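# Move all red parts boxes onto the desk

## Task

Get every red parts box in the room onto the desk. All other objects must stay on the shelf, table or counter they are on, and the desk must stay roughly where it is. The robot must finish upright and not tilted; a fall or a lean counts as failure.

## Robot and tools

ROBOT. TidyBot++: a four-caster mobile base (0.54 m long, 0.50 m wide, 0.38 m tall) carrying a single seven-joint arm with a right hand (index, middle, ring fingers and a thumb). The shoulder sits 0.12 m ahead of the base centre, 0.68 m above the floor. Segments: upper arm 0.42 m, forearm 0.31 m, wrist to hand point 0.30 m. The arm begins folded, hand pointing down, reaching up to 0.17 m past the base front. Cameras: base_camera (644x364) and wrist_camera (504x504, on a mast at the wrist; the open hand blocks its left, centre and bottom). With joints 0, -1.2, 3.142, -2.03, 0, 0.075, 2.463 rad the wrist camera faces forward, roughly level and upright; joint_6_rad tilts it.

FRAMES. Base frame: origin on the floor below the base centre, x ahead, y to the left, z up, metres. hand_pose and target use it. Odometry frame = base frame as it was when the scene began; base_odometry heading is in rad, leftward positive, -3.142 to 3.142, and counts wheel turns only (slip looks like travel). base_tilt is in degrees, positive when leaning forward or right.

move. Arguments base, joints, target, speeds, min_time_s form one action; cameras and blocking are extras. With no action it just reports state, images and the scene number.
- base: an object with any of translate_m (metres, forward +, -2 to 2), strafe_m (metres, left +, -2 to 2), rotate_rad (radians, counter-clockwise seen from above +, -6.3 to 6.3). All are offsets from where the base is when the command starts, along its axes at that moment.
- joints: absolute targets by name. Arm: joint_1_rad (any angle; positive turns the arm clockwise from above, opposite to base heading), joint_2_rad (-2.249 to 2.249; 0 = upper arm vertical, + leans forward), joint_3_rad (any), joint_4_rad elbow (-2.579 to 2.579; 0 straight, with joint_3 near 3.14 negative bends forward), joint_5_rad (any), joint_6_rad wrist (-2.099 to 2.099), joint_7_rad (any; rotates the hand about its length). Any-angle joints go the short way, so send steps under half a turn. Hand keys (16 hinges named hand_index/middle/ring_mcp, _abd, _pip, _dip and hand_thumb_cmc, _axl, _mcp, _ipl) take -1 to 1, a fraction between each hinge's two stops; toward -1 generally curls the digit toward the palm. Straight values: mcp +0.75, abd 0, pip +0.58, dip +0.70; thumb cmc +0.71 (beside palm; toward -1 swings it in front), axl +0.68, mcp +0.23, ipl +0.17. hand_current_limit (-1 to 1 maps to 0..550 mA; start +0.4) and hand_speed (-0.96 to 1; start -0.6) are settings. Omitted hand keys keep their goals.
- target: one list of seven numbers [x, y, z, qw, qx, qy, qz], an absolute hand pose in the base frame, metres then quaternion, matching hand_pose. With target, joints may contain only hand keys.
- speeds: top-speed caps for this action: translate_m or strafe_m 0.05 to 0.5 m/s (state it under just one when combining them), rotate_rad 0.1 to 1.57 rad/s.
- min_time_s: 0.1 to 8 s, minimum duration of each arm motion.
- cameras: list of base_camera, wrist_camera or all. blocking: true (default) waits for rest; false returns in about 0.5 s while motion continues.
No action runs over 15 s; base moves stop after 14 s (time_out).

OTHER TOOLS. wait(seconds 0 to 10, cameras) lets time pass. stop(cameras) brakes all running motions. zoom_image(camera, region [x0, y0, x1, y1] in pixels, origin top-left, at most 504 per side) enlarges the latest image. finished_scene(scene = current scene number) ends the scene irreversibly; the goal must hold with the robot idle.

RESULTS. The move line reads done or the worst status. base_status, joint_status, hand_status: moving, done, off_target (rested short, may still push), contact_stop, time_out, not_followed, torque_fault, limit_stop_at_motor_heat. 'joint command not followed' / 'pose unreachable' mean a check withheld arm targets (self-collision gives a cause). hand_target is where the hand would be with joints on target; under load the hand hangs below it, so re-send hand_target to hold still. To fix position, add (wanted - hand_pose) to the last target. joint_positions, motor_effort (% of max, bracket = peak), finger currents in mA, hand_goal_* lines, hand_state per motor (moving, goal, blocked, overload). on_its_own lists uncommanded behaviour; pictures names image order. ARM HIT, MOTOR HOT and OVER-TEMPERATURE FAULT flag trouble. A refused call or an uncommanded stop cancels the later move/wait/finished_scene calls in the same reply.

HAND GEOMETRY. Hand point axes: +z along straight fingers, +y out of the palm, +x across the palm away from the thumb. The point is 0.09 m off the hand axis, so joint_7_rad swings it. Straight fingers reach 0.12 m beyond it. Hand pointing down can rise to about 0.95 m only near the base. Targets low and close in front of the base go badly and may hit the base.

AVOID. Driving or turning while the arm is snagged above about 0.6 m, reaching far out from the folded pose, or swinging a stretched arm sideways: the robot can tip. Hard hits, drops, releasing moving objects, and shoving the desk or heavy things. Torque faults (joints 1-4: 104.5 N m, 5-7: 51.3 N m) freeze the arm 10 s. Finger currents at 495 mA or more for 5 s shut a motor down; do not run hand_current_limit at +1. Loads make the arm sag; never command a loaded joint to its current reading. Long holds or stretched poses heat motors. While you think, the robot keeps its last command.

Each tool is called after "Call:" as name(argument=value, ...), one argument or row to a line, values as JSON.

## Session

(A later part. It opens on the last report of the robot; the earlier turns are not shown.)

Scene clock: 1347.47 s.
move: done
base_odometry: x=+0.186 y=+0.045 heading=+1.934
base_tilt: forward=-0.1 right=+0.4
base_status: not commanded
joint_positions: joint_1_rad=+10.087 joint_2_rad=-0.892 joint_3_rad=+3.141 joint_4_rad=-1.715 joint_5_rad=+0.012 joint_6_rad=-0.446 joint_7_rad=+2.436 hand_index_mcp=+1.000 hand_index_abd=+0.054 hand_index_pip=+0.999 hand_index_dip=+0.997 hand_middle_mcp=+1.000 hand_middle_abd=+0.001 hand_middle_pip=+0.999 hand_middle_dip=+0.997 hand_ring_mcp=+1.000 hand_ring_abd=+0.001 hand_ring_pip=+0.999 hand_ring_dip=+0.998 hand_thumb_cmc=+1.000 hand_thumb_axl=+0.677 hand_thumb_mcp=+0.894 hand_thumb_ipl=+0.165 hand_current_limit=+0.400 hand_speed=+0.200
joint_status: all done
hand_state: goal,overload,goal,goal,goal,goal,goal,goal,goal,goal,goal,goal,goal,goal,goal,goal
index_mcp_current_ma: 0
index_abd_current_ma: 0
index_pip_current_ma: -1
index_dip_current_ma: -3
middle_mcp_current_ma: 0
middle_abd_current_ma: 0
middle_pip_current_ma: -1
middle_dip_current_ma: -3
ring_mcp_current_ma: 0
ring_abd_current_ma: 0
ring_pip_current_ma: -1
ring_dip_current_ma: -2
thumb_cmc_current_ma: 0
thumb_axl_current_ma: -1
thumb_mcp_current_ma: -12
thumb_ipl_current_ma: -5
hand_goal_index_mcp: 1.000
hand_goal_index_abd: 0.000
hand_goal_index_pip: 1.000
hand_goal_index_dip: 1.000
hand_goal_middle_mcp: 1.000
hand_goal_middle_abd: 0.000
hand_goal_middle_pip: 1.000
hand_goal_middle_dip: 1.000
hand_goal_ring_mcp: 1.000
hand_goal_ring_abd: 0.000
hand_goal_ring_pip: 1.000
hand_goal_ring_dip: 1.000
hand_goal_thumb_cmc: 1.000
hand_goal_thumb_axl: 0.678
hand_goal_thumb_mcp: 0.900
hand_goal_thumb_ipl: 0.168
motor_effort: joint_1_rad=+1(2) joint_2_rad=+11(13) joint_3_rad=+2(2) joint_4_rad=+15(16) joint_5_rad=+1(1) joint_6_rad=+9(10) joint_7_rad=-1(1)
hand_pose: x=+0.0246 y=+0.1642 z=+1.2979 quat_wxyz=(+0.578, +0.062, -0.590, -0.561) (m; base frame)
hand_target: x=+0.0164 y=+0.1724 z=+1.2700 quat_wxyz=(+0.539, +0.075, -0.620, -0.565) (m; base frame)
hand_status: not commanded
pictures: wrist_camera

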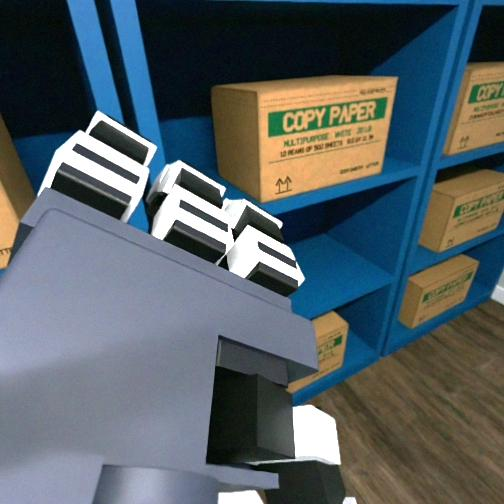

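Call:
move(
  base={"translate_m": 0.1, "strafe_m": -1.16},
  joints={"joint_2_rad": -1.2, "joint_4_rad": -2.03, "joint_6_rad": -0.1},
  cameras=["all"],
)

Call:
move(
  base={"rotate_rad": -3.15},
  cameras=["all"],
)

Scene clock: 1391.47 s.
move: done
base_odometry: x=+1.236 y=+0.551 heading=+1.933
base_tilt: forward=-0.1 right=+0.5
base_status: done
joint_positions: joint_1_rad=+10.092 joint_2_rad=-1.194 joint_3_rad=+3.141 joint_4_rad=-1.997 joint_5_rad=+0.012 joint_6_rad=-0.148 joint_7_rad=+2.436 hand_index_mcp=+1.000 hand_index_abd=+0.054 hand_index_pip=+1.000 hand_index_dip=+0.997 hand_middle_mcp=+1.000 hand_middle_abd=+0.001 hand_middle_pip=+1.000 hand_middle_dip=+0.997 hand_ring_mcp=+1.000 hand_ring_abd=+0.001 hand_ring_pip=+1.000 hand_ring_dip=+0.998 hand_thumb_cmc=+1.000 hand_thumb_axl=+0.677 hand_thumb_mcp=+0.896 hand_thumb_ipl=+0.166 hand_current_limit=+0.400 hand_speed=+0.200
joint_status: all done
hand_state: goal,overload,goal,goal,goal,goal,goal,goal,goal,goal,goal,goal,goal,goal,goal,goal
index_mcp_current_ma: 0
index_abd_current_ma: 0
index_pip_current_ma: 0
index_dip_current_ma: -3
middle_mcp_current_ma: 0
middle_abd_current_ma: 0
middle_pip_current_ma: 0
middle_dip_current_ma: -3
ring_mcp_current_ma: 0
ring_abd_current_ma: 0
ring_pip_current_ma: 0
ring_dip_current_ma: -2
thumb_cmc_current_ma: 0
thumb_axl_current_ma: -1
thumb_mcp_current_ma: -6
thumb_ipl_current_ma: -3
hand_goal_index_mcp: 1.000
hand_goal_index_abd: 0.000
hand_goal_index_pip: 1.000
hand_goal_index_dip: 1.000
hand_goal_middle_mcp: 1.000
hand_goal_middle_abd: 0.000
hand_goal_middle_pip: 1.000
hand_goal_middle_dip: 1.000
hand_goal_ring_mcp: 1.000
hand_goal_ring_abd: 0.000
hand_goal_ring_pip: 1.000
hand_goal_ring_dip: 1.000
hand_goal_thumb_cmc: 1.000
hand_goal_thumb_axl: 0.678
hand_goal_thumb_mcp: 0.900
hand_goal_thumb_ipl: 0.168
motor_effort: joint_1_rad=+1(2) joint_2_rad=+17(19) joint_3_rad=+2(4) joint_4_rad=+15(17) joint_5_rad=+0(1) joint_6_rad=+7(10) joint_7_rad=+0(1)
hand_pose: x=+0.1229 y=+0.0866 z=+1.2716 quat_wxyz=(+0.637, +0.048, -0.455, -0.621) (m; base frame)
hand_target: x=+0.1244 y=+0.0835 z=+1.2703 quat_wxyz=(+0.617, +0.054, -0.445, -0.647) (m; base frame)
hand_status: not commanded
pictures: base_camera, wrist_camera

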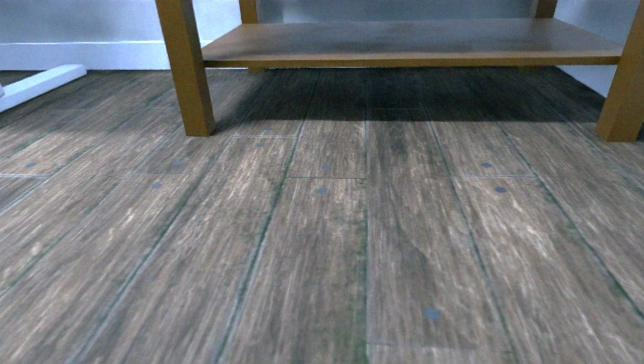

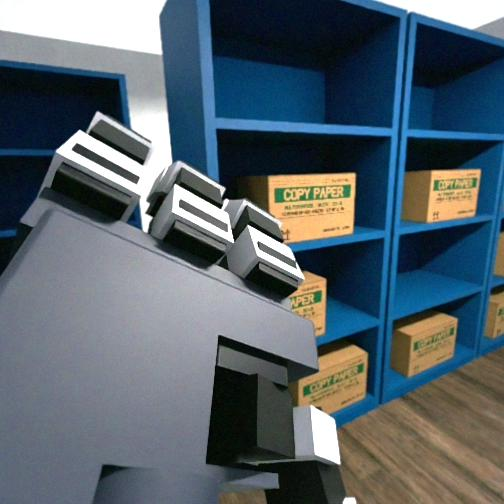

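Scene clock: 1394.77 s.
move: done
base_odometry: x=+1.236 y=+0.550 heading=-1.216
base_tilt: forward=-0.1 right=+0.5
base_status: done
joint_positions: joint_1_rad=+10.095 joint_2_rad=-1.195 joint_3_rad=+3.141 joint_4_rad=-1.997 joint_5_rad=+0.012 joint_6_rad=-0.148 joint_7_rad=+2.436 hand_index_mcp=+1.000 hand_index_abd=+0.054 hand_index_pip=+1.000 hand_index_dip=+0.997 hand_middle_mcp=+1.000 hand_middle_abd=+0.001 hand_middle_pip=+1.000 hand_middle_dip=+0.997 hand_ring_mcp=+1.000 hand_ring_abd=+0.001 hand_ring_pip=+1.000 hand_ring_dip=+0.998 hand_thumb_cmc=+1.000 hand_thumb_axl=+0.677 hand_thumb_mcp=+0.896 hand_thumb_ipl=+0.166 hand_current_limit=+0.400 hand_speed=+0.200
joint_status: not commanded
hand_state: goal,overload,goal,goal,goal,goal,goal,goal,goal,goal,goal,goal,goal,goal,goal,goal
index_mcp_current_ma: 0
index_abd_current_ma: 0
index_pip_current_ma: 0
index_dip_current_ma: -3
middle_mcp_current_ma: 0
middle_abd_current_ma: 0
middle_pip_current_ma: 0
middle_dip_current_ma: -3
ring_mcp_current_ma: 0
ring_abd_current_ma: 0
ring_pip_current_ma: 0
ring_dip_current_ma: -2
thumb_cmc_current_ma: 0
thumb_axl_current_ma: -1
thumb_mcp_current_ma: -6
thumb_ipl_current_ma: -3
hand_goal_index_mcp: 1.000
hand_goal_index_abd: 0.000
hand_goal_index_pip: 1.000
hand_goal_index_dip: 1.000
hand_goal_middle_mcp: 1.000
hand_goal_middle_abd: 0.000
hand_goal_middle_pip: 1.000
hand_goal_middle_dip: 1.000
hand_goal_ring_mcp: 1.000
hand_goal_ring_abd: 0.000
hand_goal_ring_pip: 1.000
hand_goal_ring_dip: 1.000
hand_goal_thumb_cmc: 1.000
hand_goal_thumb_axl: 0.678
hand_goal_thumb_mcp: 0.900
hand_goal_thumb_ipl: 0.168
motor_effort: joint_1_rad=+1(2) joint_2_rad=+17(20) joint_3_rad=+2(3) joint_4_rad=+15(15) joint_5_rad=+0(1) joint_6_rad=+8(8) joint_7_rad=+0(1)
hand_pose: x=+0.1234 y=+0.0864 z=+1.2715 quat_wxyz=(+0.636, +0.047, -0.455, -0.622) (m; base frame)
hand_target: x=+0.1244 y=+0.0835 z=+1.2703 quat_wxyz=(+0.617, +0.054, -0.445, -0.647) (m; base frame)
hand_status: not commanded
pictures: base_camera, wrist_camera

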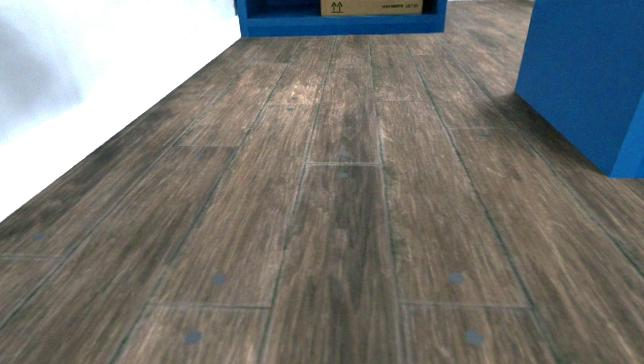

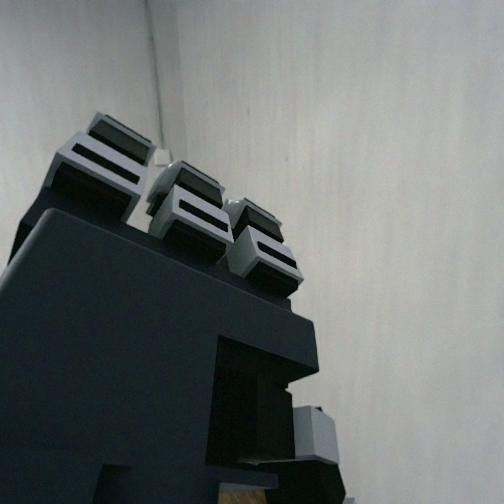

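Call:
move(
  joints={"joint_1_rad": 12.5, "joint_6_rad": 0.1},
  base={"translate_m": 0.5},
  cameras=["all"],
)

Scene clock: 1403.47 s.
move: done
base_odometry: x=+1.409 y=+0.081 heading=-1.217
base_tilt: forward=-0.1 right=+0.4
base_status: done
joint_positions: joint_1_rad=+12.474 joint_2_rad=-1.196 joint_3_rad=+3.142 joint_4_rad=-1.999 joint_5_rad=+0.012 joint_6_rad=+0.049 joint_7_rad=+2.436 hand_index_mcp=+1.000 hand_index_abd=+0.054 hand_index_pip=+1.000 hand_index_dip=+0.997 hand_middle_mcp=+1.000 hand_middle_abd=+0.001 hand_middle_pip=+1.000 hand_middle_dip=+0.997 hand_ring_mcp=+1.000 hand_ring_abd=+0.001 hand_ring_pip=+1.000 hand_ring_dip=+0.998 hand_thumb_cmc=+1.000 hand_thumb_axl=+0.677 hand_thumb_mcp=+0.897 hand_thumb_ipl=+0.166 hand_current_limit=+0.400 hand_speed=+0.200
joint_status: all done
hand_state: goal,overload,goal,goal,goal,goal,goal,goal,goal,goal,goal,goal,goal,goal,goal,goal
index_mcp_current_ma: 0
index_abd_current_ma: 0
index_pip_current_ma: 0
index_dip_current_ma: -3
middle_mcp_current_ma: 0
middle_abd_current_ma: 0
middle_pip_current_ma: 0
middle_dip_current_ma: -3
ring_mcp_current_ma: 0
ring_abd_current_ma: 0
ring_pip_current_ma: 0
ring_dip_current_ma: -2
thumb_cmc_current_ma: 0
thumb_axl_current_ma: -1
thumb_mcp_current_ma: -5
thumb_ipl_current_ma: -3
hand_goal_index_mcp: 1.000
hand_goal_index_abd: 0.000
hand_goal_index_pip: 1.000
hand_goal_index_dip: 1.000
hand_goal_middle_mcp: 1.000
hand_goal_middle_abd: 0.000
hand_goal_middle_pip: 1.000
hand_goal_middle_dip: 1.000
hand_goal_ring_mcp: 1.000
hand_goal_ring_abd: 0.000
hand_goal_ring_pip: 1.000
hand_goal_ring_dip: 1.000
hand_goal_thumb_cmc: 1.000
hand_goal_thumb_axl: 0.678
hand_goal_thumb_mcp: 0.900
hand_goal_thumb_ipl: 0.168
motor_effort: joint_1_rad=+1(3) joint_2_rad=+18(20) joint_3_rad=+2(4) joint_4_rad=+14(16) joint_5_rad=+0(1) joint_6_rad=+7(9) joint_7_rad=+0(1)
hand_pose: x=+0.1294 y=-0.0695 z=+1.3088 quat_wxyz=(-0.356, -0.325, -0.172, -0.859) (m; base frame)
hand_target: x=+0.1237 y=-0.0678 z=+1.3074 quat_wxyz=(-0.391, -0.314, -0.170, -0.849) (m; base frame)
hand_status: not commanded
pictures: base_camera, wrist_camera

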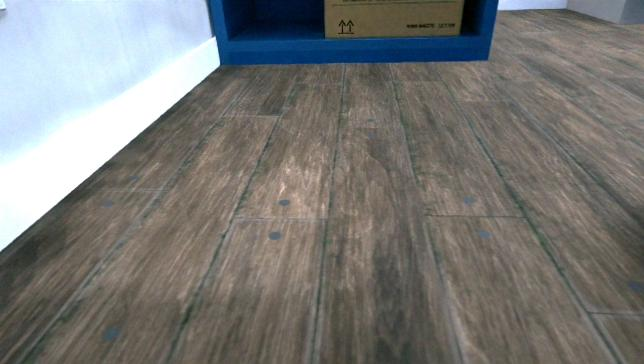

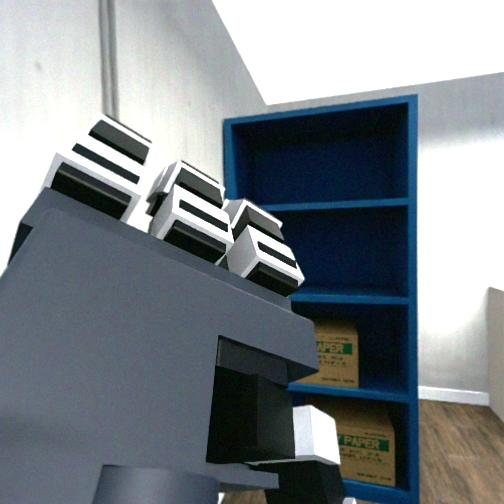

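Call:
move(
  joints={"joint_1_rad": 12.1, "joint_6_rad": -0.1},
  cameras=["wrist_camera"],
)

Call:
move(
  joints={"joint_1_rad": 11.9, "joint_6_rad": -0.35},
  base={"translate_m": 0.25},
  cameras=["wrist_camera"],
)

Scene clock: 1414.33 s.
move: done
base_odometry: x=+1.409 y=+0.081 heading=-1.217
base_tilt: forward=+0.0 right=+0.4
base_status: not commanded
joint_positions: joint_1_rad=+12.126 joint_2_rad=-1.196 joint_3_rad=+3.142 joint_4_rad=-1.999 joint_5_rad=+0.012 joint_6_rad=-0.049 joint_7_rad=+2.436 hand_index_mcp=+1.000 hand_index_abd=+0.054 hand_index_pip=+1.000 hand_index_dip=+0.997 hand_middle_mcp=+1.000 hand_middle_abd=+0.001 hand_middle_pip=+1.000 hand_middle_dip=+0.997 hand_ring_mcp=+1.000 hand_ring_abd=+0.001 hand_ring_pip=+1.000 hand_ring_dip=+0.998 hand_thumb_cmc=+1.000 hand_thumb_axl=+0.677 hand_thumb_mcp=+0.897 hand_thumb_ipl=+0.166 hand_current_limit=+0.400 hand_speed=+0.200
joint_status: all done
hand_state: goal,overload,goal,goal,goal,goal,goal,goal,goal,goal,goal,goal,goal,goal,goal,goal
index_mcp_current_ma: 0
index_abd_current_ma: 0
index_pip_current_ma: 0
index_dip_current_ma: -3
middle_mcp_current_ma: 0
middle_abd_current_ma: 0
middle_pip_current_ma: 0
middle_dip_current_ma: -3
ring_mcp_current_ma: 0
ring_abd_current_ma: 0
ring_pip_current_ma: 0
ring_dip_current_ma: -2
thumb_cmc_current_ma: 0
thumb_axl_current_ma: -1
thumb_mcp_current_ma: -4
thumb_ipl_current_ma: -3
hand_goal_index_mcp: 1.000
hand_goal_index_abd: 0.000
hand_goal_index_pip: 1.000
hand_goal_index_dip: 1.000
hand_goal_middle_mcp: 1.000
hand_goal_middle_abd: 0.000
hand_goal_middle_pip: 1.000
hand_goal_middle_dip: 1.000
hand_goal_ring_mcp: 1.000
hand_goal_ring_abd: 0.000
hand_goal_ring_pip: 1.000
hand_goal_ring_dip: 1.000
hand_goal_thumb_cmc: 1.000
hand_goal_thumb_axl: 0.678
hand_goal_thumb_mcp: 0.900
hand_goal_thumb_ipl: 0.168
motor_effort: joint_1_rad=+1(2) joint_2_rad=+18(19) joint_3_rad=+3(3) joint_4_rad=+15(15) joint_5_rad=-1(1) joint_6_rad=+7(8) joint_7_rad=+0(1)
hand_pose: x=+0.1746 y=-0.0518 z=+1.2908 quat_wxyz=(-0.197, -0.327, -0.253, -0.889) (m; base frame)
hand_target: x=+0.1932 y=-0.0387 z=+1.2703 quat_wxyz=(-0.205, -0.344, -0.288, -0.870) (m; base frame)
hand_status: not commanded
pictures: wrist_camera

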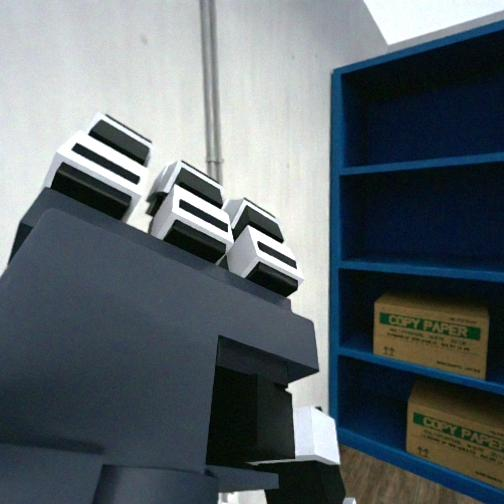

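Scene clock: 1416.07 s.
move: done
base_odometry: x=+1.496 y=-0.153 heading=-1.217
base_tilt: forward=-0.1 right=+0.5
base_status: done
joint_positions: joint_1_rad=+11.920 joint_2_rad=-1.199 joint_3_rad=+3.142 joint_4_rad=-2.003 joint_5_rad=+0.012 joint_6_rad=-0.298 joint_7_rad=+2.436 hand_index_mcp=+1.000 hand_index_abd=+0.054 hand_index_pip=+1.000 hand_index_dip=+0.997 hand_middle_mcp=+1.000 hand_middle_abd=+0.001 hand_middle_pip=+1.000 hand_middle_dip=+0.997 hand_ring_mcp=+1.000 hand_ring_abd=+0.001 hand_ring_pip=+1.000 hand_ring_dip=+0.998 hand_thumb_cmc=+1.000 hand_thumb_axl=+0.677 hand_thumb_mcp=+0.897 hand_thumb_ipl=+0.166 hand_current_limit=+0.400 hand_speed=+0.200
joint_status: all done
hand_state: goal,overload,goal,goal,goal,goal,goal,goal,goal,goal,goal,goal,goal,goal,goal,goal
index_mcp_current_ma: 0
index_abd_current_ma: 0
index_pip_current_ma: 0
index_dip_current_ma: -3
middle_mcp_current_ma: 0
middle_abd_current_ma: 0
middle_pip_current_ma: 0
middle_dip_current_ma: -3
ring_mcp_current_ma: 0
ring_abd_current_ma: 0
ring_pip_current_ma: 0
ring_dip_current_ma: -2
thumb_cmc_current_ma: 0
thumb_axl_current_ma: -1
thumb_mcp_current_ma: -4
thumb_ipl_current_ma: -3
hand_goal_index_mcp: 1.000
hand_goal_index_abd: 0.000
hand_goal_index_pip: 1.000
hand_goal_index_dip: 1.000
hand_goal_middle_mcp: 1.000
hand_goal_middle_abd: 0.000
hand_goal_middle_pip: 1.000
hand_goal_middle_dip: 1.000
hand_goal_ring_mcp: 1.000
hand_goal_ring_abd: 0.000
hand_goal_ring_pip: 1.000
hand_goal_ring_dip: 1.000
hand_goal_thumb_cmc: 1.000
hand_goal_thumb_axl: 0.678
hand_goal_thumb_mcp: 0.900
hand_goal_thumb_ipl: 0.168
motor_effort: joint_1_rad=+0(2) joint_2_rad=+17(20) joint_3_rad=+2(3) joint_4_rad=+15(16) joint_5_rad=+0(1) joint_6_rad=+8(9) joint_7_rad=+0(1)
hand_pose: x=+0.2256 y=-0.0092 z=+1.2346 quat_wxyz=(-0.099, -0.380, -0.360, -0.847) (m; base frame)
hand_target: x=+0.2378 y=+0.0070 z=+1.2116 quat_wxyz=(-0.109, -0.389, -0.398, -0.824) (m; base frame)
hand_status: not commanded
pictures: wrist_camera

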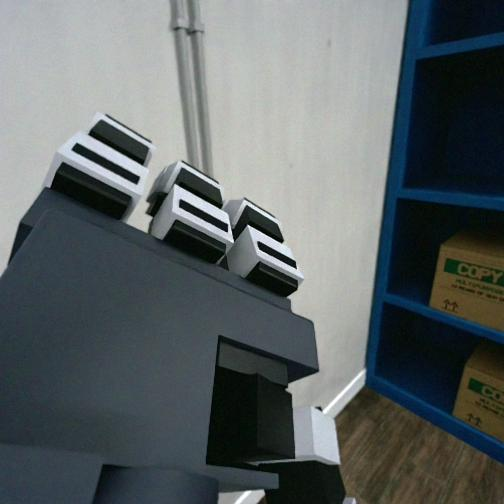

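Call:
finished_scene(
  scene=2,
)

The scene is finished: the task was done.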